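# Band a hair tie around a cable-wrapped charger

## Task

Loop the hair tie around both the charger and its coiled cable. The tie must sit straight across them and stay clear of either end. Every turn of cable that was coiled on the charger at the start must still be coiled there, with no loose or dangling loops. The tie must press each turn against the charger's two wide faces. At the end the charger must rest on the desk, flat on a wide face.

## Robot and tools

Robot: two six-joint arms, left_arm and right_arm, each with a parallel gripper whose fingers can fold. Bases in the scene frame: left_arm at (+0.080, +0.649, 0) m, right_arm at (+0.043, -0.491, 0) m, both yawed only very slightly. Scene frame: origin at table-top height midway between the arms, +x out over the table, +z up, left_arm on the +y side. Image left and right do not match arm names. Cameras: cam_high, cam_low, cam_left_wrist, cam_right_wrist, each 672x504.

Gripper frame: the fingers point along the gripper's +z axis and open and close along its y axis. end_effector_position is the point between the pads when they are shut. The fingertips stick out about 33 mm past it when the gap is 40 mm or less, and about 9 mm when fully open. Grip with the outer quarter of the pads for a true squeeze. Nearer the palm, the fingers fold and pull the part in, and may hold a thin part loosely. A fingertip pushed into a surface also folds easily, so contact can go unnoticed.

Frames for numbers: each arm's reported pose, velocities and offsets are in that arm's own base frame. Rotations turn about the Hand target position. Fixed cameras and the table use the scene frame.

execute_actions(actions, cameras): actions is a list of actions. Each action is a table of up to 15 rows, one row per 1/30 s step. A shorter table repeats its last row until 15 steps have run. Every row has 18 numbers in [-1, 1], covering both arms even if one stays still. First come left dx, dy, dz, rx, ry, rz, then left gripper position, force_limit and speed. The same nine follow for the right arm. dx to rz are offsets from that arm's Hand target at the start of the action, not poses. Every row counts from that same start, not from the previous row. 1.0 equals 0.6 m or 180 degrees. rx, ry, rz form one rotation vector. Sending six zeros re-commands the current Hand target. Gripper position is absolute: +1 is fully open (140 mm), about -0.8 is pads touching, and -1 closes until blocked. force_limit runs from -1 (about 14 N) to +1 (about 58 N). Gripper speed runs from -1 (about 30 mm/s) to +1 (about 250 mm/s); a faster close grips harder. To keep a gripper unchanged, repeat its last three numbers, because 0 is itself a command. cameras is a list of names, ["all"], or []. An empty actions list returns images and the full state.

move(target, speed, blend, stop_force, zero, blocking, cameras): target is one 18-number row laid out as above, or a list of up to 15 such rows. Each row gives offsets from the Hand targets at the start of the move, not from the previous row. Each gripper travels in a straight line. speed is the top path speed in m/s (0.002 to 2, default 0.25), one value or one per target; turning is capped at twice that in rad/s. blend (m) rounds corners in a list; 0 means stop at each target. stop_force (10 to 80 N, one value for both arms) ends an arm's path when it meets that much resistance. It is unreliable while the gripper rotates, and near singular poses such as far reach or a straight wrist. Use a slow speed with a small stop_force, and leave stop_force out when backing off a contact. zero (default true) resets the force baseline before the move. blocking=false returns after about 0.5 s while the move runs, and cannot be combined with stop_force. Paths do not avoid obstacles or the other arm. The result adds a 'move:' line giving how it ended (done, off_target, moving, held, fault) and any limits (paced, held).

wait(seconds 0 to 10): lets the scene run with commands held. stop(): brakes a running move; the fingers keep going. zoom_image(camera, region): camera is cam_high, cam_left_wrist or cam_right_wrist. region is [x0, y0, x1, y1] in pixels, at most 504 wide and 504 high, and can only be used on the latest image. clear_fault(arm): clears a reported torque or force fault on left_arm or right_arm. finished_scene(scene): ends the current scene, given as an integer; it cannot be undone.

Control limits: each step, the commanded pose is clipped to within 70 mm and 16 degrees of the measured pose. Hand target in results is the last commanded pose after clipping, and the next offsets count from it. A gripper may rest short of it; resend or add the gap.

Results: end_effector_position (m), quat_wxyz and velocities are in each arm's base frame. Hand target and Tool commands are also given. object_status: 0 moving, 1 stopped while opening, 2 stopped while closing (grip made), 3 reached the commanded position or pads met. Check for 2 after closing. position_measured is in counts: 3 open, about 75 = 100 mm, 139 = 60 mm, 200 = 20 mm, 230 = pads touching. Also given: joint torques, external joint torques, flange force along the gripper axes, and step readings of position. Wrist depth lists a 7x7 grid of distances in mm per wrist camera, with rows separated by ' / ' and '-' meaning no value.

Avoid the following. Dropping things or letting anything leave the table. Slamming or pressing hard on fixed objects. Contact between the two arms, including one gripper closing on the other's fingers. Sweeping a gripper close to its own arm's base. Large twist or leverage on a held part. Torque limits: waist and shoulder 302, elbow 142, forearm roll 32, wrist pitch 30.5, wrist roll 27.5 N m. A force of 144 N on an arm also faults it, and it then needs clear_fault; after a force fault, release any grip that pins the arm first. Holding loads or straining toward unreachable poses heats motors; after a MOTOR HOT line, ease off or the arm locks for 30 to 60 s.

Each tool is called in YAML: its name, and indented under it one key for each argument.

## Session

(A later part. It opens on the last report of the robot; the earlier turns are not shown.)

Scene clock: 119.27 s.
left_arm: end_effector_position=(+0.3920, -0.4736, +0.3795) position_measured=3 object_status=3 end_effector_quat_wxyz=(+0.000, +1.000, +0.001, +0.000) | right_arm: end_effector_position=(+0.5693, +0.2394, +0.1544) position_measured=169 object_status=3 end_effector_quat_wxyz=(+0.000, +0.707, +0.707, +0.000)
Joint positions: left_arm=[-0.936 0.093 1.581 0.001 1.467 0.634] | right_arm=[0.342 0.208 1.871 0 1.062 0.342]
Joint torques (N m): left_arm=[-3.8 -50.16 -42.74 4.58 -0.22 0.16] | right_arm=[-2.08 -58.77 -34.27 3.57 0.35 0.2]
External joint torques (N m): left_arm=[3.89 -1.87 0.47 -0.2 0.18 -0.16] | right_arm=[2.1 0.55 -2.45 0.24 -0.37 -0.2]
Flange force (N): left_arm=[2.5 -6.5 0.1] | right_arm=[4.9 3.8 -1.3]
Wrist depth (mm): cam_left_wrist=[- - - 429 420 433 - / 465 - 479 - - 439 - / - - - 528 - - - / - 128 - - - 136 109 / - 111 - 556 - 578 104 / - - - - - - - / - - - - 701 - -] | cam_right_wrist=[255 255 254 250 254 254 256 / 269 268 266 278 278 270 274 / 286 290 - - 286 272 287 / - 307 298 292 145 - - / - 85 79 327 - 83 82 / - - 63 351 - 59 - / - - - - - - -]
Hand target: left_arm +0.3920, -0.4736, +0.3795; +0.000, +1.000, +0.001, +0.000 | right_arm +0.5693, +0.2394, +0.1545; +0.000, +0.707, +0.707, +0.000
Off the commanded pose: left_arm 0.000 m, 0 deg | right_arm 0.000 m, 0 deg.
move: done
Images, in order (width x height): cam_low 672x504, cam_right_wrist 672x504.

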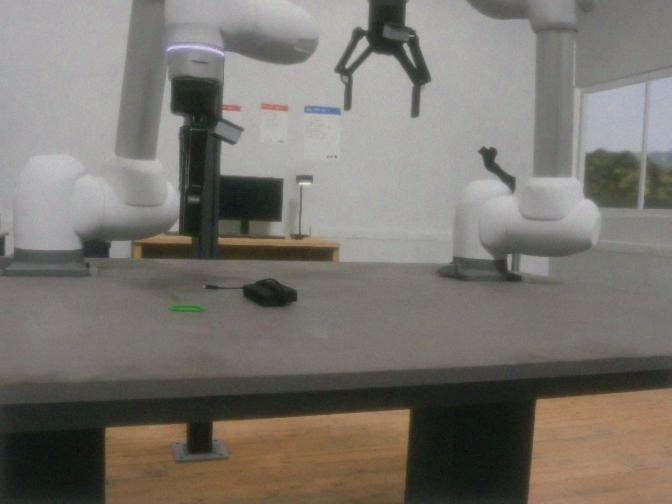

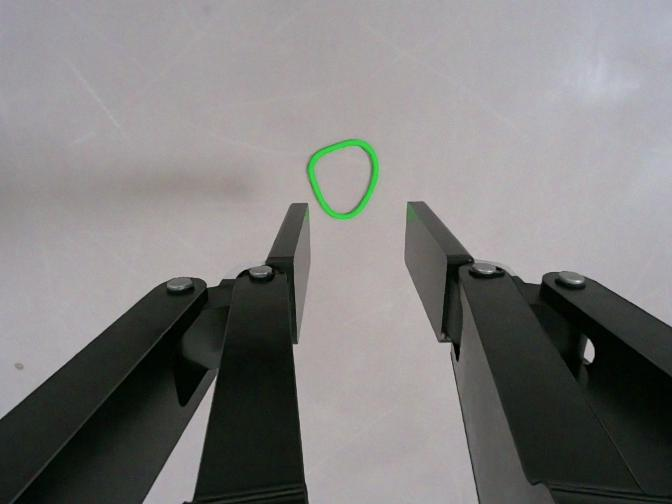

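move:
  target: [0,0,0,0,0,0,1,1,1,-0.0383,-0.0025,-0.13,0,0,0.122,-0.6,-0.5,-1]
  cameras: ["cam_right_wrist"]
  speed: 0.1

zoom_image:
  camera: "cam_right_wrist"
  region: [230, 100, 480, 300]

Scene clock: 148.77 s.
left_arm: end_effector_position=(+0.3920, -0.4736, +0.3795) position_measured=3 object_status=3 end_effector_quat_wxyz=(+0.000, +1.000, +0.001, +0.000) | right_arm: end_effector_position=(+0.5463, +0.2380, +0.0765) position_measured=205 object_status=3 end_effector_quat_wxyz=(+0.000, +0.559, +0.829, +0.000)
Joint positions: left_arm=[-0.936 0.093 1.581 0.001 1.467 0.634] | right_arm=[0.353 0.251 1.982 0 0.907 -0.031]
Joint torques (N m): left_arm=[-4.14 -50.45 -42.86 4.6 -0.24 0.14] | right_arm=[-2.4 -59.17 -30.24 3.22 0.17 0.09]
External joint torques (N m): left_arm=[4.24 -1.78 0.44 -0.21 0.2 -0.14] | right_arm=[2.36 0.08 -3.06 0.24 -0.18 -0.09]
Flange force (N): left_arm=[3.1 -6.7 0.1] | right_arm=[4.0 5.9 -2.0]
Wrist depth (mm): cam_left_wrist=[- - 451 - - - - / - 462 - - - 455 - / - - 492 - - - - / - 128 - - - 135 109 / - 138 576 575 - - 104 / - - 606 - 646 - - / - - - - - - -] | cam_right_wrist=[- 187 186 186 186 185 185 / 194 197 199 197 197 193 194 / - 213 212 207 206 216 208 / 224 224 221 137 111 219 220 / 237 - 85 91 83 94 232 / - 68 73 66 - 62 - / - - - - - - -]
Hand target: left_arm +0.3920, -0.4736, +0.3795; +0.000, +1.000, +0.001, +0.000 | right_arm +0.5463, +0.2379, +0.0765; +0.000, +0.559, +0.829, +0.000
Off the commanded pose: left_arm 0.000 m, 0 deg | right_arm 0.000 m, 0 deg.
move: done
Images, in order (width x height): cam_right_wrist 672x504.

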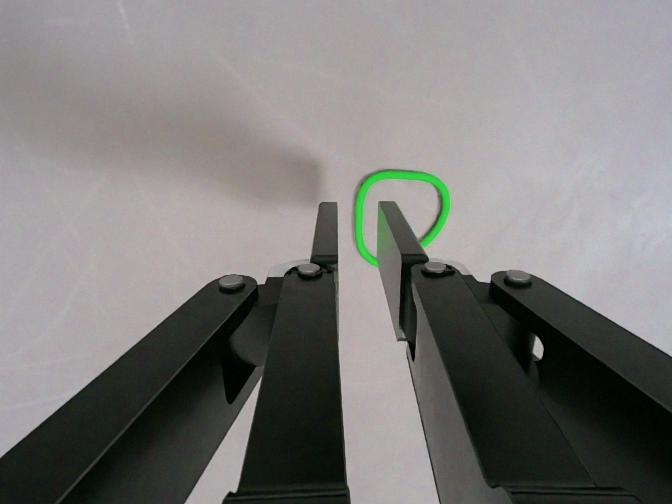

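Scaled by 2.016 from the camera's 672x504 image, which has a finer 960x720 frame.

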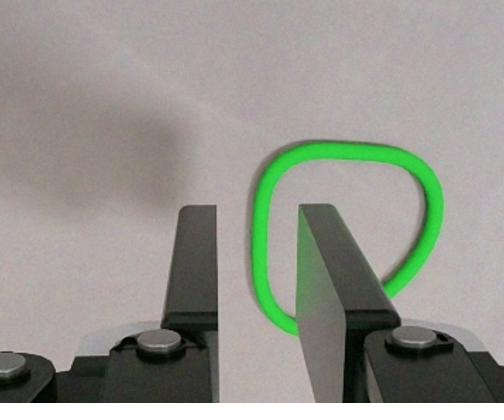

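move:
  target: [0,0,0,0,0,0,1,1,1,0.0035,-0.0075,-0.0688,0,0,0,-0.6,-0.5,-1]
  speed: 0.05

move:
  target: [0,0,0,0,0,0,1,1,1,0,0,0,0,0,0,-1,-0.01,-1]
  cameras: ["cam_right_wrist"]

zoom_image:
  camera: "cam_right_wrist"
  region: [230, 100, 480, 300]

Scene clock: 154.20 s.
left_arm: end_effector_position=(+0.3920, -0.4736, +0.3795) position_measured=3 object_status=3 end_effector_quat_wxyz=(+0.000, +1.000, +0.001, +0.000) | right_arm: end_effector_position=(+0.5484, +0.2335, +0.0353) position_measured=205 object_status=3 end_effector_quat_wxyz=(+0.000, +0.559, +0.829, +0.000)
Joint positions: left_arm=[-0.936 0.093 1.581 0.001 1.467 0.634] | right_arm=[0.345 0.299 2.013 0 0.83 -0.039]
Joint torques (N m): left_arm=[-4.68 -50.04 -42.69 4.58 -0.27 0.12] | right_arm=[-2.15 -62.38 -28.45 3.01 0.05 0.13]
External joint torques (N m): left_arm=[4.64 -2.12 0.36 -0.2 0.23 -0.12] | right_arm=[2.17 0.53 -2.83 0.23 -0.07 -0.13]
Flange force (N): left_arm=[3.4 -7.5 -0.2] | right_arm=[3.5 6.2 -1.2]
Wrist depth (mm): cam_left_wrist=[- - 422 - - 436 - / - - - - 496 - - / - 508 - - - - - / - 128 - - - 135 109 / - 138 - - - - 104 / - 618 - - - - - / - - - - - - -] | cam_right_wrist=[150 150 149 150 149 149 149 / 159 161 160 158 158 158 158 / 169 168 169 167 166 167 168 / 180 182 177 138 175 178 178 / 193 - 84 91 83 93 185 / - 68 73 203 - 62 - / - - - - - - -]
Hand target: left_arm +0.3920, -0.4736, +0.3795; +0.000, +1.000, +0.001, +0.000 | right_arm +0.5484, +0.2334, +0.0352; +0.000, +0.559, +0.829, +0.000
Off the commanded pose: left_arm 0.000 m, 0 deg | right_arm 0.000 m, 0 deg.
move: done

Scene clock: 154.97 s.
left_arm: end_effector_position=(+0.3920, -0.4736, +0.3795) position_measured=3 object_status=3 end_effector_quat_wxyz=(+0.000, +1.000, +0.001, +0.000) | right_arm: end_effector_position=(+0.5484, +0.2334, +0.0352) position_measured=226 object_status=2 end_effector_quat_wxyz=(+0.000, +0.559, +0.829, +0.000)
Joint positions: left_arm=[-0.936 0.093 1.581 0.001 1.467 0.634] | right_arm=[0.344 0.299 2.013 0 0.829 -0.039]
Joint torques (N m): left_arm=[-4.16 -51.23 -42.86 4.57 -0.25 0.1] | right_arm=[-2.49 -60.89 -27.63 3.05 0.11 0.2]
External joint torques (N m): left_arm=[4.05 -0.68 0.6 -0.19 0.21 -0.1] | right_arm=[2.49 -0.79 -3.44 0.18 -0.12 -0.2]
Flange force (N): left_arm=[3.8 -5.4 0.5] | right_arm=[3.9 5.6 -3.1]
Wrist depth (mm): cam_left_wrist=[443 - - - - - - / - - - - - 482 - / - - 509 - - - - / - 128 514 - - 135 108 / - 119 - - - - 103 / - - 622 - - 631 - / - - - - - - -] | cam_right_wrist=[- 150 149 149 149 149 149 / 158 158 160 158 158 157 157 / 169 168 168 166 165 167 165 / 180 179 177 123 175 178 178 / 193 190 87 90 90 84 186 / - 61 72 - - 71 - / - - - - - - 60]
Hand target: left_arm +0.3920, -0.4736, +0.3795; +0.000, +1.000, +0.001, +0.000 | right_arm +0.5484, +0.2334, +0.0352; +0.000, +0.559, +0.829, +0.000
Off the commanded pose: left_arm 0.000 m, 0 deg | right_arm 0.000 m, 0 deg.
move: done
Images, in order (width x height): cam_right_wrist 672x504.

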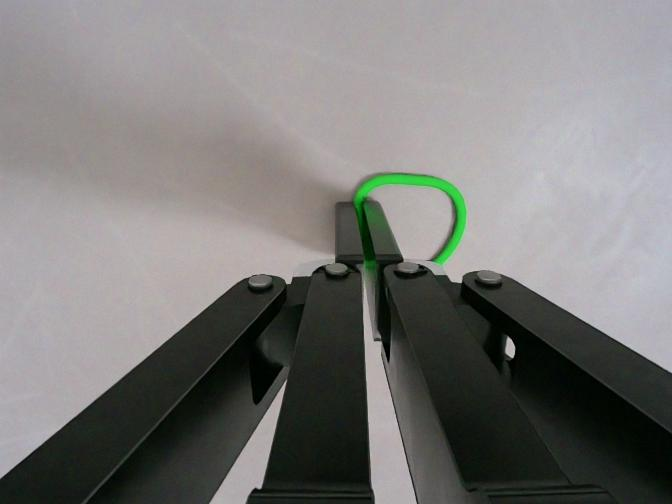

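Scaled by 2.016 from the camera's 672x504 image, which has a finer 960x720 frame.

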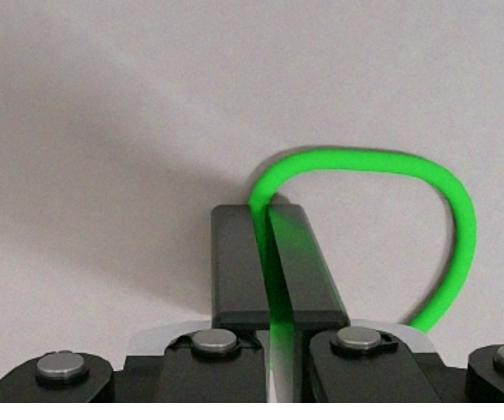

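move:
  target: [0,0,0,0,0,0,1,1,1,0,0,0.35,0,0,0,-1,-0.01,-1]
  cameras: ["cam_right_wrist","cam_low"]
  speed: 0.15

zoom_image:
  camera: "cam_low"
  region: [130, 80, 290, 200]

Scene clock: 158.97 s.
left_arm: end_effector_position=(+0.3920, -0.4736, +0.3795) position_measured=3 object_status=3 end_effector_quat_wxyz=(+0.000, +1.000, +0.001, +0.000) | right_arm: end_effector_position=(+0.5484, +0.2334, +0.2451) position_measured=226 object_status=2 end_effector_quat_wxyz=(+0.000, +0.559, +0.829, +0.000)
Joint positions: left_arm=[-0.936 0.093 1.581 0.001 1.467 0.634] | right_arm=[0.344 0.112 1.807 0 1.222 -0.039]
Joint torques (N m): left_arm=[-4.37 -50.67 -42.43 4.59 -0.21 0.09] | right_arm=[-2.16 -51.59 -36.42 3.85 0.29 0.16]
External joint torques (N m): left_arm=[4.5 -1.5 0.1 -0.2 0.18 -0.09] | right_arm=[2.15 0.44 -3.15 0.26 -0.3 -0.16]
Flange force (N): left_arm=[4.2 -6.2 -0.4] | right_arm=[3.5 6.3 -3.2]
Wrist depth (mm): cam_left_wrist=[- - - - - - - / - - 473 - 500 441 481 / 485 516 - - - - - / - 128 522 - - 135 109 / - 111 - - - - 104 / - - - - - 608 - / - - - - - 703 -] | cam_right_wrist=[334 335 341 - - 339 334 / 357 355 - - - - 350 / 375 - 375 371 378 - - / 392 - - 110 399 395 410 / - - 87 90 90 80 424 / - 61 72 - - 71 - / - - - - - - 60]
Hand target: left_arm +0.3920, -0.4736, +0.3795; +0.000, +1.000, +0.001, +0.000 | right_arm +0.5484, +0.2334, +0.2452; +0.000, +0.559, +0.829, +0.000
Off the commanded pose: left_arm 0.000 m, 0 deg | right_arm 0.000 m, 0 deg.
move: done
Images, in order (width x height): cam_low 672x504, cam_right_wrist 672x504.

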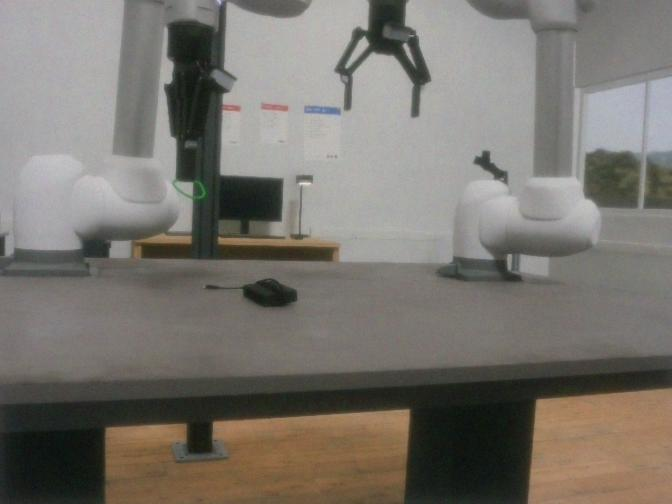

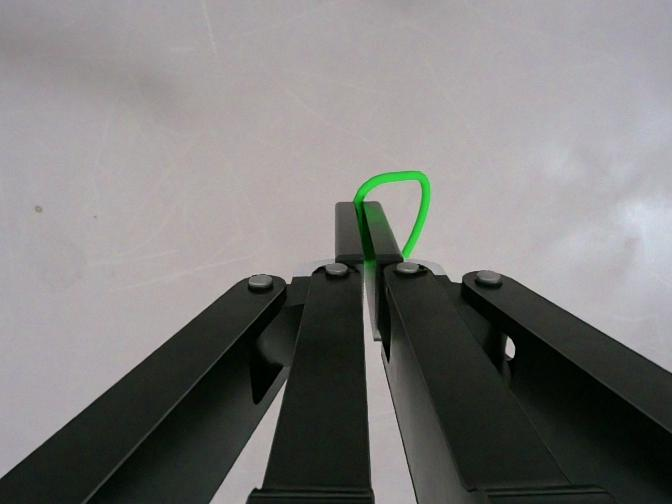

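Scaled by 3.150 from the camera's 672x504 image, which has a finer 960x720 frame.

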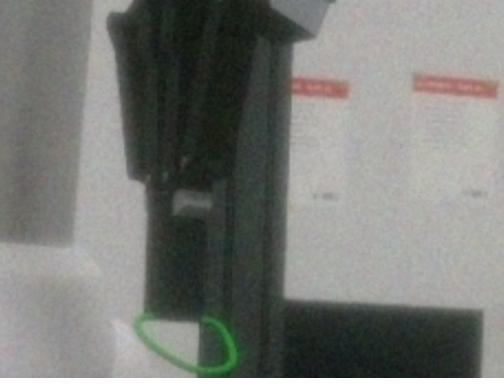

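move:
  target: [0,0,0,0,0,0,1,1,1,-0.163,-0.138,0.175,0.319,0.473,-0.473,-1,-0.01,-1]
  cameras: ["all"]

Scene clock: 176.87 s.
left_arm: end_effector_position=(+0.3920, -0.4736, +0.3795) position_measured=3 object_status=3 end_effector_quat_wxyz=(+0.000, +1.000, +0.001, +0.000) | right_arm: end_effector_position=(+0.4506, +0.1507, +0.3502) position_measured=226 object_status=2 end_effector_quat_wxyz=(+0.707, -0.707, +0.000, +0.000)
Joint positions: left_arm=[-0.936 0.093 1.581 0.001 1.467 0.634] | right_arm=[-0.455 0.175 2.227 1.224 1.871 0.687]
Joint torques (N m): left_arm=[-3.98 -50.53 -42.6 4.6 -0.18 0.08] | right_arm=[-1.74 -48.28 -27.69 2.42 2.34 -0.13]
External joint torques (N m): left_arm=[3.86 -1.4 0.31 -0.22 0.14 -0.08] | right_arm=[1.74 0.12 -2.51 0.28 -0.19 0.08]
Flange force (N): left_arm=[3.2 -5.8 0.0] | right_arm=[6.2 -1.8 2.2]
Wrist depth (mm): cam_left_wrist=[433 - - 446 - - - / - - - - - - - / - - - - - - - / - 128 528 - - 136 109 / - 119 - 563 - - 104 / - 616 527 - - - - / - 658 664 710 - - -] | cam_right_wrist=[560 613 - 3400 2522 672 495 / 543 561 634 3453 3937 - 532 / 583 857 1128 1163 1145 - - / - - 4316 110 1116 - - / - - 87 90 90 80 438 / - 61 72 - - 71 - / - - - - - - 60]
Hand target: left_arm +0.3920, -0.4736, +0.3795; +0.000, +1.000, +0.001, +0.000 | right_arm +0.4506, +0.1506, +0.3502; +0.707, -0.707, +0.000, +0.000
Off the commanded pose: left_arm 0.000 m, 0 deg | right_arm 0.000 m, 0 deg.
move: done

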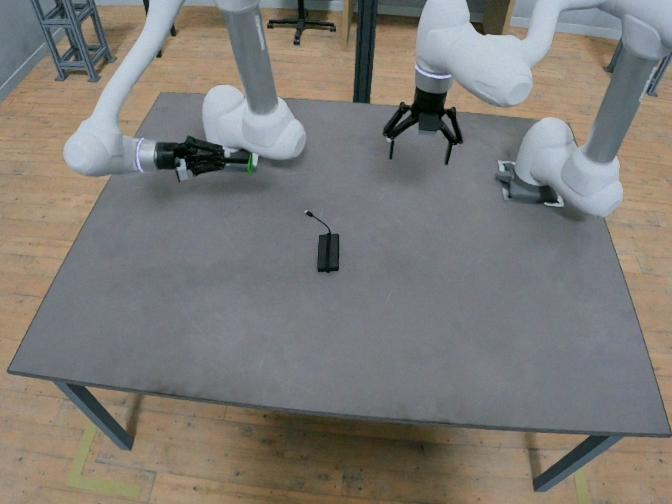

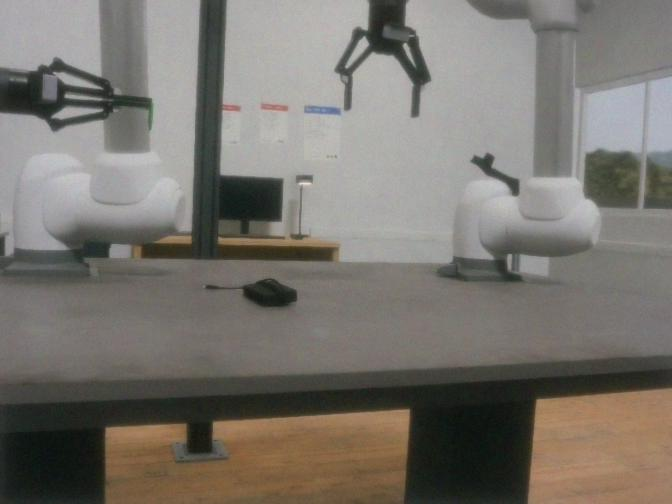

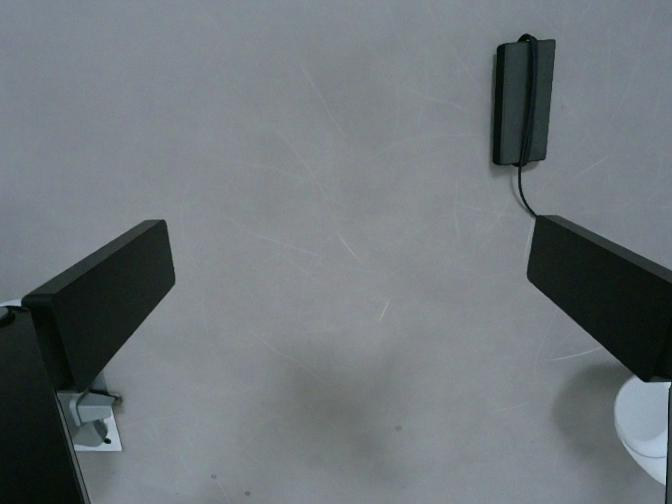

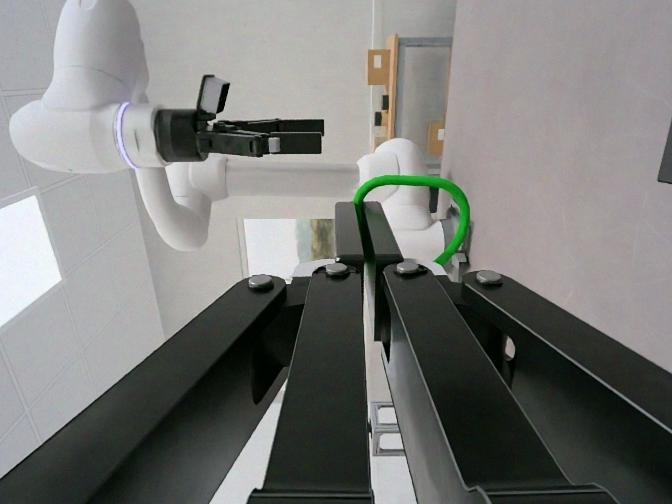

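move:
  target: [0.038,-0.55,-0.0925,-0.4997,-0.0185,0.0185,-0.8,0,0,0,0,0,0,0,0,-1,-0.01,-1]
  cameras: ["all"]

Scene clock: 182.30 s.
left_arm: end_effector_position=(+0.4148, -0.8036, +0.3240) position_measured=229 object_status=3 end_effector_quat_wxyz=(+0.706, +0.707, +0.027, +0.026) | right_arm: end_effector_position=(+0.4506, +0.1506, +0.3502) position_measured=226 object_status=2 end_effector_quat_wxyz=(+0.707, -0.707, +0.000, +0.000)
Joint positions: left_arm=[-0.937 0.374 2.008 -2.429 0.947 2.674] | right_arm=[-0.455 0.175 2.227 1.224 1.871 0.688]
Joint torques (N m): left_arm=[-4.58 -64.17 -29.46 -2.89 2.41 0.16] | right_arm=[-2.27 -48.17 -27.33 2.51 2.35 0.15]
External joint torques (N m): left_arm=[4.72 -3.7 -0.09 -0.38 0.09 -0.11] | right_arm=[2.36 -0.26 -2.9 0.18 -0.19 -0.2]
Flange force (N): left_arm=[3.5 4.5 -7.5] | right_arm=[6.7 -2.0 3.0]
Wrist depth (mm): cam_left_wrist=[- - - - 499 - - / - - - 532 519 - 2681 / - - - 306 389 543 - / - - - 109 - 550 - / - 72 80 72 88 87 2188 / - - 70 - - 69 63 / - - - - - - -] | cam_right_wrist=[- 3562 - 3300 1151 - - / - - 3453 558 - - - / - 959 955 322 321 758 545 / 3074 3400 4316 110 600 712 501 / - - 87 90 90 83 486 / - 61 72 - - 71 - / - - - - - - 60]
Hand target: left_arm +0.4148, -0.8036, +0.3240; +0.706, +0.707, +0.027, +0.026 | right_arm +0.4506, +0.1506, +0.3502; +0.707, -0.707, +0.000, +0.000
Off the commanded pose: left_arm 0.000 m, 0 deg | right_arm 0.000 m, 0 deg.
move: done

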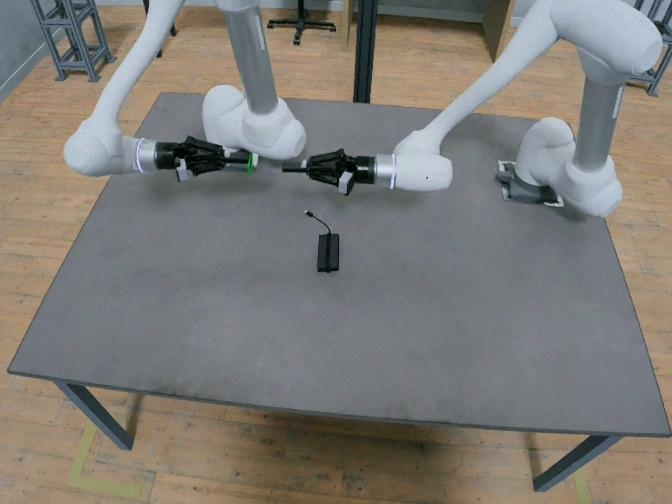

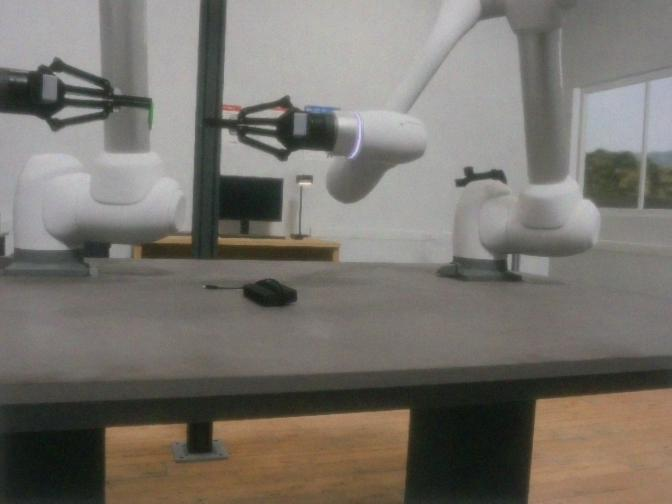

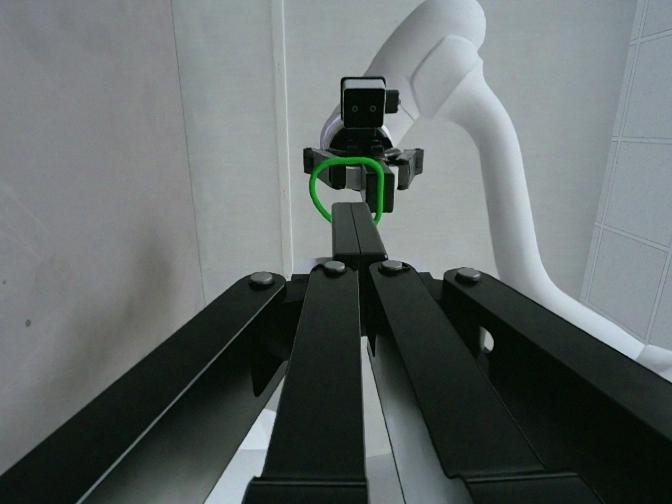

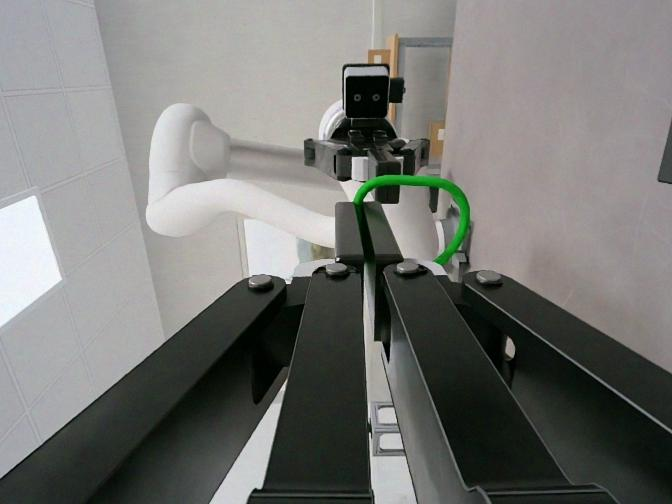

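zoom_image:
  camera: "cam_left_wrist"
  region: [280, 120, 430, 270]

zoom_image:
  camera: "cam_right_wrist"
  region: [300, 120, 480, 280]

zoom_image:
  camera: "cam_low"
  region: [80, 50, 280, 180]

Scaled by 3.360 from the camera's 672x504 image, which has a finer 960x720 frame.

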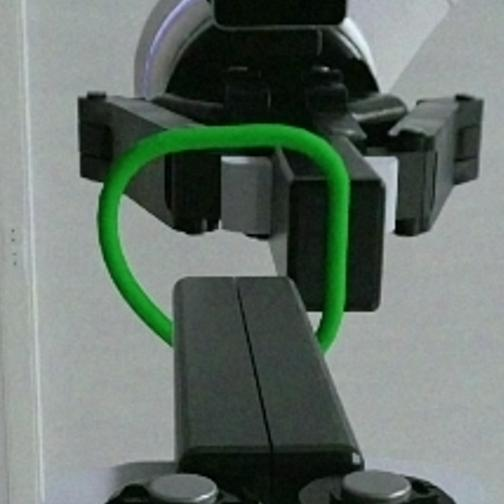

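Scaled by 2.800 from the camera's 672x504 image, which has a finer 960x720 frame.

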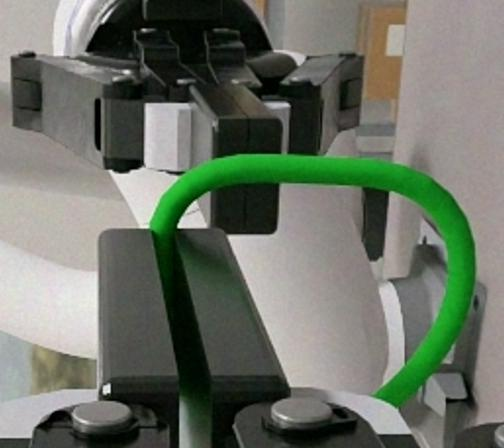

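Scaled by 2.520 from the camera's 672x504 image, which has a finer 960x720 frame.

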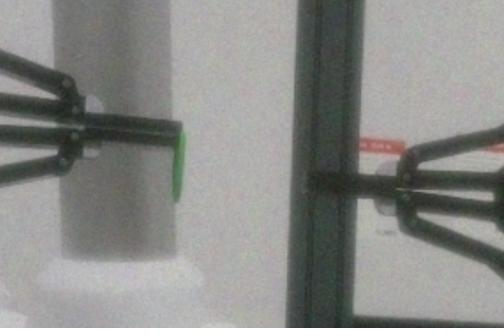

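move:
  target: [0.0087,-0.1163,-0.005,0,0,0,-0.8,0,0,0,0,0,0,0,0,-1,-0.01,-1]
  cameras: ["cam_low","cam_left_wrist","cam_right_wrist"]
  speed: 0.1

zoom_image:
  camera: "cam_left_wrist"
  region: [280, 120, 430, 270]

zoom_image:
  camera: "cam_right_wrist"
  region: [300, 120, 480, 280]

zoom_image:
  camera: "cam_low"
  region: [80, 50, 280, 180]

Scene clock: 197.43 s.
left_arm: end_effector_position=(+0.4200, -0.8733, +0.3210) position_measured=229 object_status=3 end_effector_quat_wxyz=(+0.706, +0.707, +0.027, +0.026) | right_arm: end_effector_position=(+0.4506, +0.1506, +0.3502) position_measured=226 object_status=2 end_effector_quat_wxyz=(+0.707, -0.707, +0.000, +0.000)
Joint positions: left_arm=[-0.992 0.449 1.894 -2.472 0.892 2.68] | right_arm=[-0.455 0.175 2.227 1.224 1.871 0.688]
Joint torques (N m): left_arm=[-4.99 -74.6 -31.1 -3.17 2.27 0.15] | right_arm=[-2.43 -48.24 -27.62 2.55 2.37 0.13]
External joint torques (N m): left_arm=[5.18 -2.2 0.11 -0.21 0.25 -0.1] | right_arm=[2.38 0.04 -2.6 0.15 -0.21 -0.18]
Flange force (N): left_arm=[5.1 2.2 -6.3] | right_arm=[6.6 -1.3 3.1]
Wrist depth (mm): cam_left_wrist=[- 666 1802 - 434 405 - / - - - 448 453 457 - / - 586 - 288 257 465 - / - 625 - 109 104 468 - / - - 80 72 88 87 469 / - - 71 - - 69 63 / - - - - - - -] | cam_right_wrist=[- - 2953 3453 3453 - - / - - - 410 2640 880 - / - 813 920 287 188 810 - / 2579 3869 4007 110 193 816 - / 3937 - 87 90 90 80 - / - 61 72 - - 71 - / - - - - - - 60]
Hand target: left_arm +0.4200, -0.8734, +0.3210; +0.706, +0.707, +0.027, +0.026 | right_arm +0.4506, +0.1506, +0.3502; +0.707, -0.707, +0.000, +0.000
Off the commanded pose: left_arm 0.000 m, 0 deg | right_arm 0.000 m, 0 deg.
move: done
Images, in order (width x height): cam_low 672x504, cam_left_wrist 672x504, cam_right_wrist 672x504.

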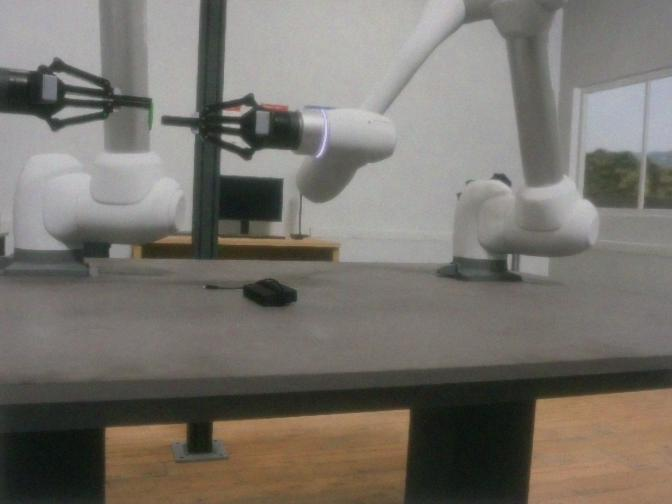

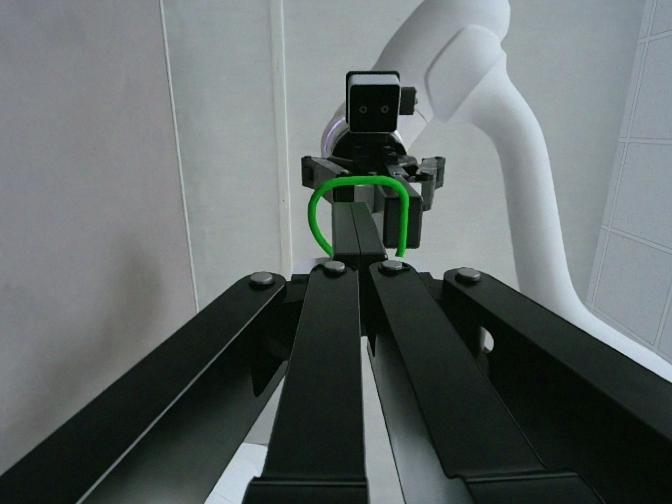

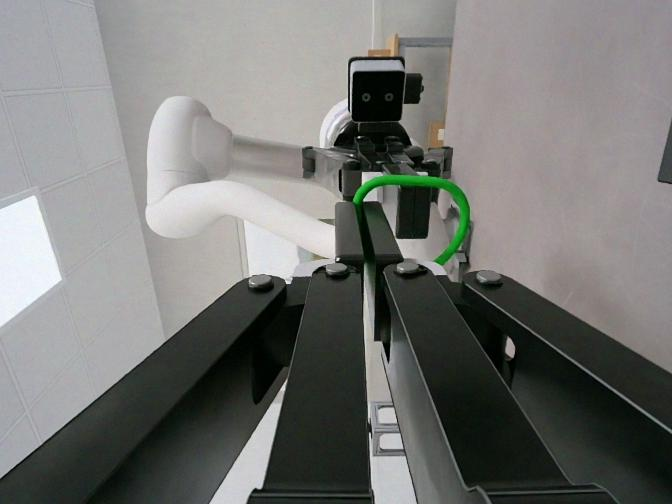

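Scaled by 3.360 from the camera's 672x504 image, which has a finer 960x720 frame.

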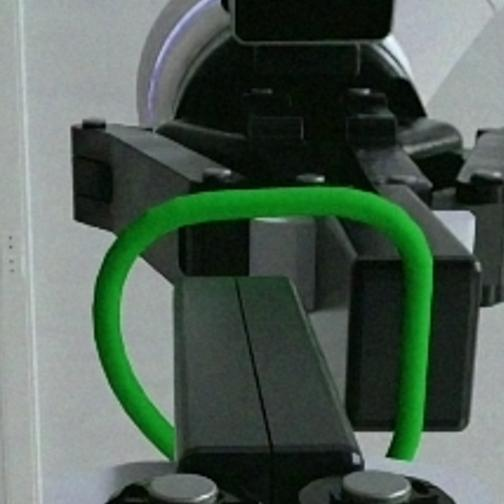

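Scaled by 2.800 from the camera's 672x504 image, which has a finer 960x720 frame.

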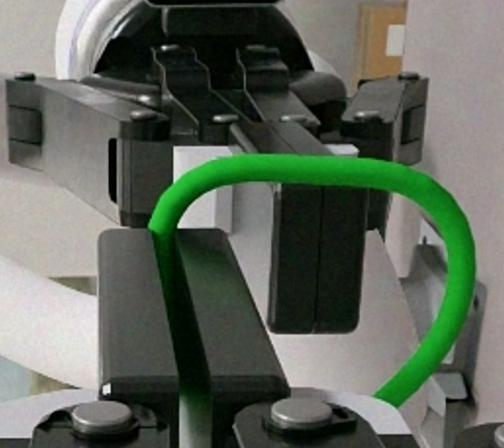

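Scaled by 2.520 from the camera's 672x504 image, which has a finer 960x720 frame.

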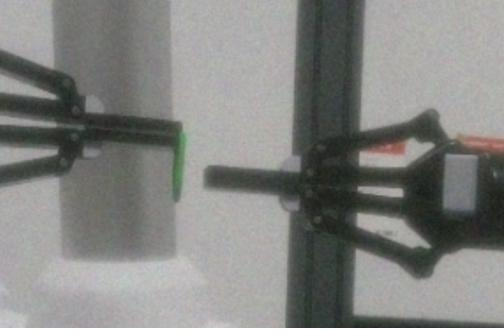

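move:
  target: [0.0042,-0.0565,0,0,0,0,-0.8,0,0,0,0,0,0,0,0,-1,-0.01,-1]
  cameras: ["cam_low","cam_left_wrist","cam_right_wrist"]
  speed: 0.04

zoom_image:
  camera: "cam_left_wrist"
  region: [280, 150, 450, 320]

zoom_image:
  camera: "cam_right_wrist"
  region: [300, 120, 480, 320]

zoom_image:
  camera: "cam_low"
  region: [80, 50, 280, 180]

Scene clock: 203.57 s.
left_arm: end_effector_position=(+0.4225, -0.9072, +0.3210) position_measured=229 object_status=3 end_effector_quat_wxyz=(+0.706, +0.707, +0.027, +0.026) | right_arm: end_effector_position=(+0.4506, +0.1506, +0.3502) position_measured=226 object_status=2 end_effector_quat_wxyz=(+0.707, -0.707, +0.000, +0.000)
Joint positions: left_arm=[-1.016 0.485 1.834 -2.487 0.862 2.678] | right_arm=[-0.455 0.175 2.227 1.224 1.871 0.688]
Joint torques (N m): left_arm=[-3.07 -77.84 -32.56 -3.26 2.42 0.24] | right_arm=[-2.22 -48.12 -27.57 2.52 2.34 0.13]
External joint torques (N m): left_arm=[3.32 -2.89 0.86 -0.18 0.08 -0.19] | right_arm=[2.23 -0.2 -2.62 0.17 -0.18 -0.18]
Flange force (N): left_arm=[1.5 2.8 -6.8] | right_arm=[6.2 -1.8 2.9]
Wrist depth (mm): cam_left_wrist=[- 629 - - 406 412 - / - - - 427 426 426 - / - - - 278 235 435 2523 / - - - 110 154 448 2188 / 445 - 80 72 88 87 432 / - - 70 - - 69 63 / - - - - - - -] | cam_right_wrist=[1969 4007 3074 3117 3206 - 546 / 3937 3206 3620 3400 2179 - 471 / - 860 873 268 170 - - / - - 4007 110 157 591 547 / - - 87 90 90 84 531 / - 61 72 - - 71 - / - - - - - - 60]
Hand target: left_arm +0.4225, -0.9073, +0.3210; +0.706, +0.707, +0.027, +0.026 | right_arm +0.4506, +0.1506, +0.3502; +0.707, -0.707, +0.000, +0.000
Off the commanded pose: left_arm 0.000 m, 0 deg | right_arm 0.000 m, 0 deg.
move: done
Images, in order (width x height): cam_low 672x504, cam_left_wrist 672x504, cam_right_wrist 672x504.

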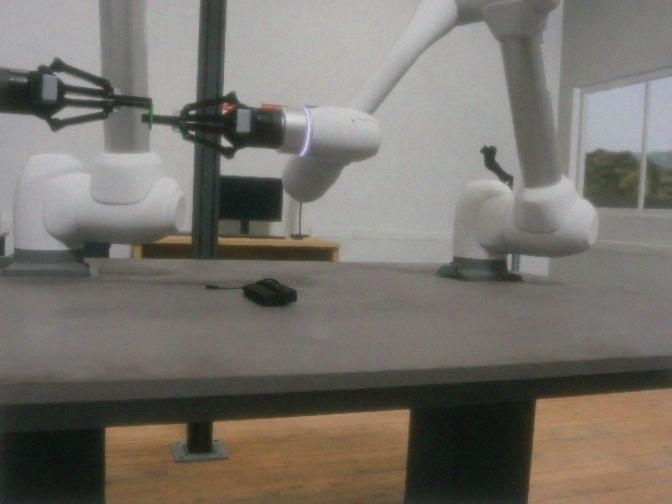

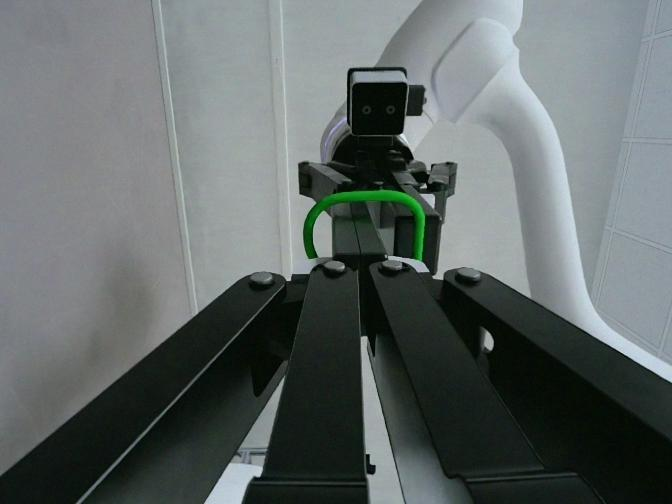

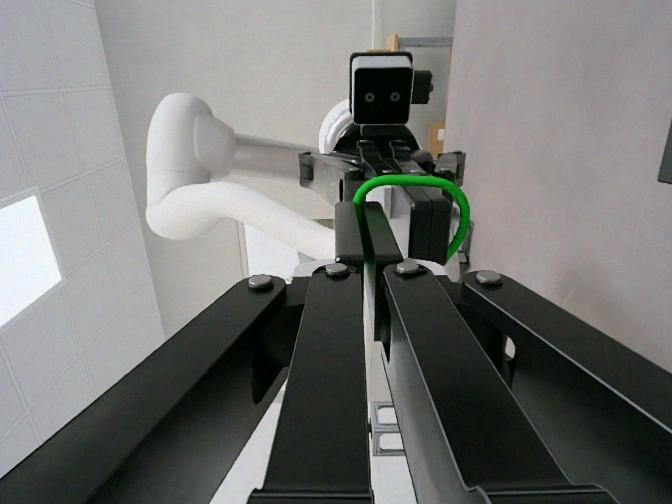

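Scaled by 2.965 from the camera's 672x504 image, which has a finer 960x720 frame.

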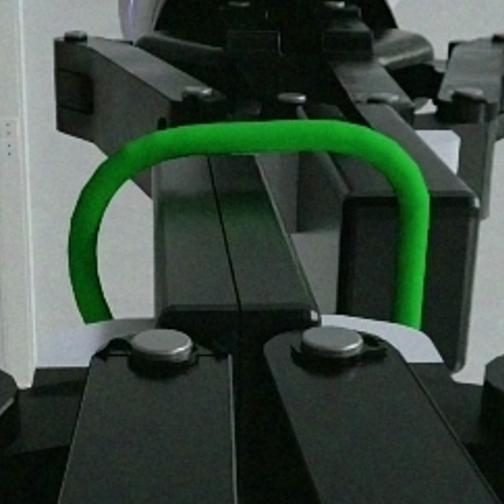

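Scaled by 2.520 from the camera's 672x504 image, which has a finer 960x720 frame.

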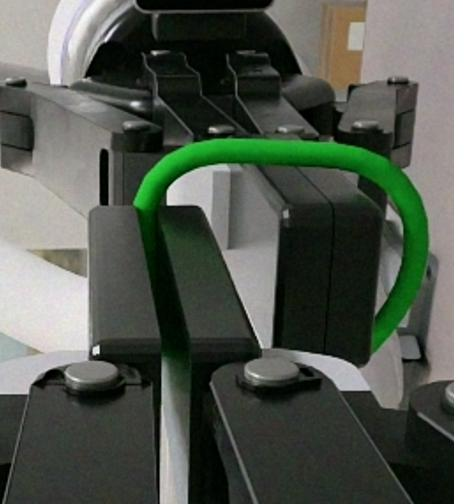

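Scaled by 2.520 from the camera's 672x504 image, which has a finer 960x720 frame.

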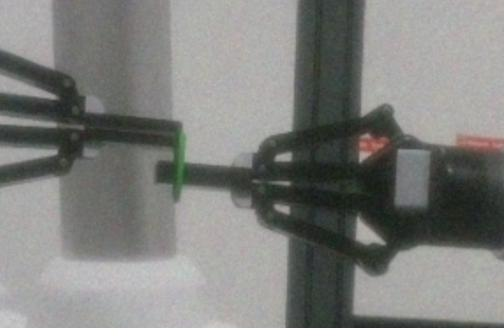

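move:
  target: [0,0,-0.009,0,0,0,-0.8,0,-1,0,0,0,0,0,0,-1,-0.01,-1]
  speed: 0.02

move:
  target: [0,0,-0.0105,0,0,0,-0.52,0,-1,0,0,0,0,0,0,-1,-0.01,-1]
  cameras: ["cam_low","cam_left_wrist","cam_right_wrist"]
  speed: 0.01

zoom_image:
  camera: "cam_left_wrist"
  region: [260, 150, 450, 320]

zoom_image:
  camera: "cam_right_wrist"
  region: [300, 120, 480, 320]

zoom_image:
  camera: "cam_low"
  region: [80, 50, 280, 180]

Scene clock: 210.77 s.
left_arm: end_effector_position=(+0.4225, -0.9073, +0.3157) position_measured=229 object_status=3 end_effector_quat_wxyz=(+0.706, +0.707, +0.027, +0.026) | right_arm: end_effector_position=(+0.4506, +0.1506, +0.3502) position_measured=226 object_status=2 end_effector_quat_wxyz=(+0.707, -0.707, +0.000, +0.000)
Joint positions: left_arm=[-1.016 0.491 1.836 -2.492 0.869 2.685] | right_arm=[-0.455 0.175 2.227 1.224 1.871 0.688]
Joint torques (N m): left_arm=[-3.96 -77.76 -31.47 -3.16 2.4 0.05] | right_arm=[-2.16 -48.55 -27.5 2.46 2.31 0.17]
External joint torques (N m): left_arm=[3.83 -3.29 -0.13 -0.28 0.12 -0.01] | right_arm=[2.19 0.49 -2.42 0.21 -0.16 -0.22]
Flange force (N): left_arm=[2.5 3.5 -5.7] | right_arm=[6.7 -0.6 2.6]
Wrist depth (mm): cam_left_wrist=[- - - - 409 384 - / - - - 429 424 429 2749 / - - 2410 278 236 433 - / 470 - 2523 109 155 444 2615 / - - 80 72 88 87 2103 / - - 70 - - 69 63 / - - - - - - -] | cam_right_wrist=[2704 3349 3349 3252 3206 - - / - 807 834 394 334 - - / - 870 901 259 209 - - / 3679 6065 3740 110 158 668 - / - - 87 90 90 80 457 / - 61 72 - - 71 - / - - - - - - 60]
Hand target: left_arm +0.4225, -0.9073, +0.3156; +0.706, +0.707, +0.027, +0.026 | right_arm +0.4506, +0.1506, +0.3502; +0.707, -0.707, +0.000, +0.000
Off the commanded pose: left_arm 0.000 m, 0 deg | right_arm 0.000 m, 0 deg.
move: done

Scene clock: 211.73 s.
left_arm: end_effector_position=(+0.4225, -0.9073, +0.3093) position_measured=195 object_status=0 end_effector_quat_wxyz=(+0.706, +0.707, +0.027, +0.026) | right_arm: end_effector_position=(+0.4506, +0.1506, +0.3502) position_measured=226 object_status=2 end_effector_quat_wxyz=(+0.707, -0.707, +0.000, +0.000)
Joint positions: left_arm=[-1.016 0.498 1.839 -2.497 0.877 2.693] | right_arm=[-0.455 0.175 2.227 1.224 1.871 0.688]
Joint torques (N m): left_arm=[-3.99 -75.16 -28.86 -2.94 1.2 0.15] | right_arm=[-1.66 -49.39 -27.87 3.14 3.39 0.13]
External joint torques (N m): left_arm=[3.96 -6.23 -2.36 -0.47 1.33 -0.11] | right_arm=[1.65 0.95 -2.62 -0.42 -1.24 -0.18]
Flange force (N): left_arm=[3.3 6.4 -5.8] | right_arm=[7.1 1.1 1.7]
Wrist depth (mm): cam_left_wrist=[- 629 2082 1968 410 399 - / 421 - 1950 436 429 421 - / - - - 264 228 435 - / - - - 151 136 434 454 / - 72 88 82 87 86 444 / - 68 - - - 76 64 / - - - - - - 57] | cam_right_wrist=[- 3349 - - - - 499 / - 860 863 386 3400 - 469 / - 844 863 251 245 695 457 / 2805 4400 3937 110 168 650 - / - - 87 90 90 - 454 / - 61 72 - - 71 - / - - - - - - 60]
Hand target: left_arm +0.4225, -0.9073, +0.3093; +0.706, +0.707, +0.027, +0.026 | right_arm +0.4506, +0.1506, +0.3502; +0.707, -0.707, +0.000, +0.000
Off the commanded pose: left_arm 0.000 m, 0 deg | right_arm 0.000 m, 0 deg.
move: done
Images, in order (width x height): cam_low 672x504, cam_left_wrist 672x504, cam_right_wrist 672x504.

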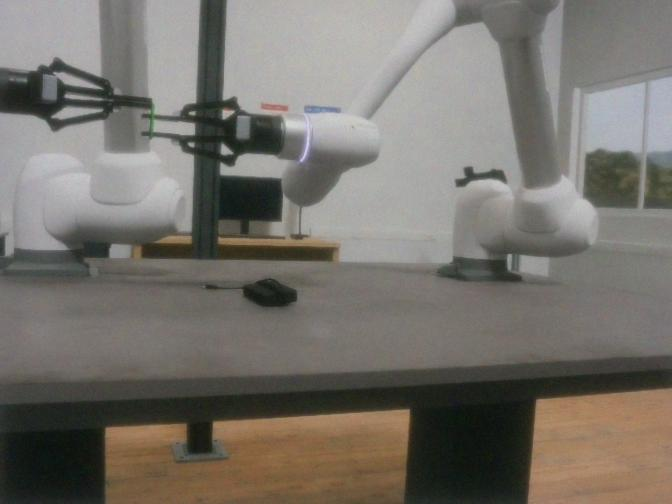

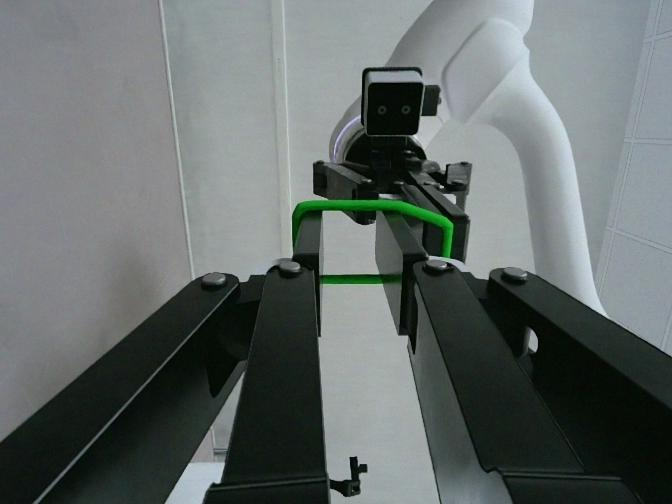

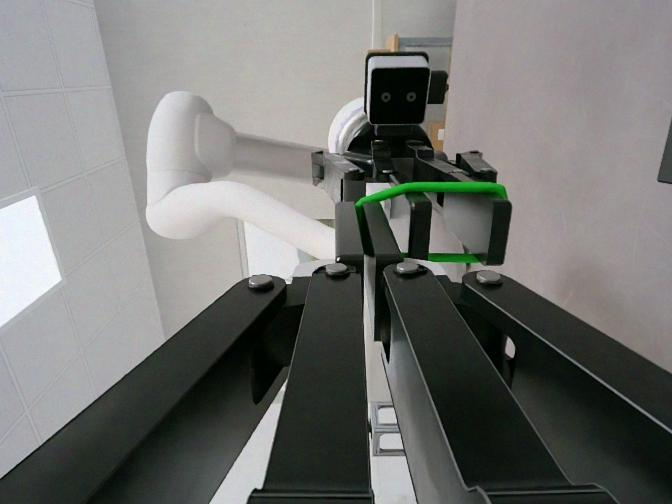

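Scaled by 2.653 from the camera's 672x504 image, which has a finer 960x720 frame.

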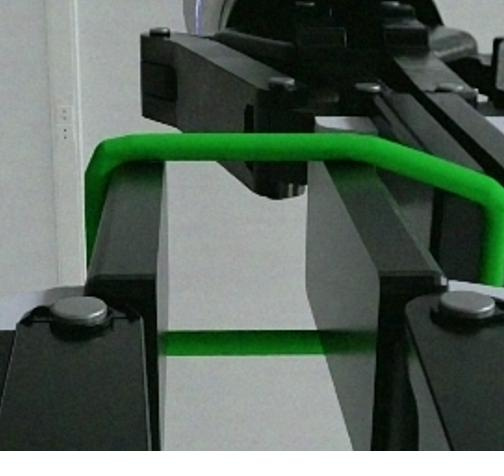

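Scaled by 2.520 from the camera's 672x504 image, which has a finer 960x720 frame.

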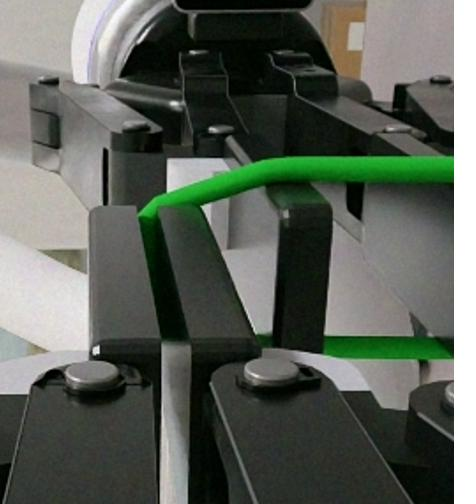

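Scaled by 2.520 from the camera's 672x504 image, which has a finer 960x720 frame.

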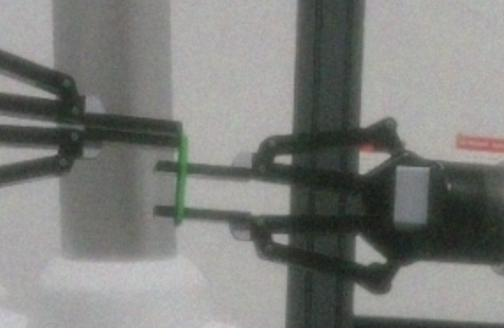

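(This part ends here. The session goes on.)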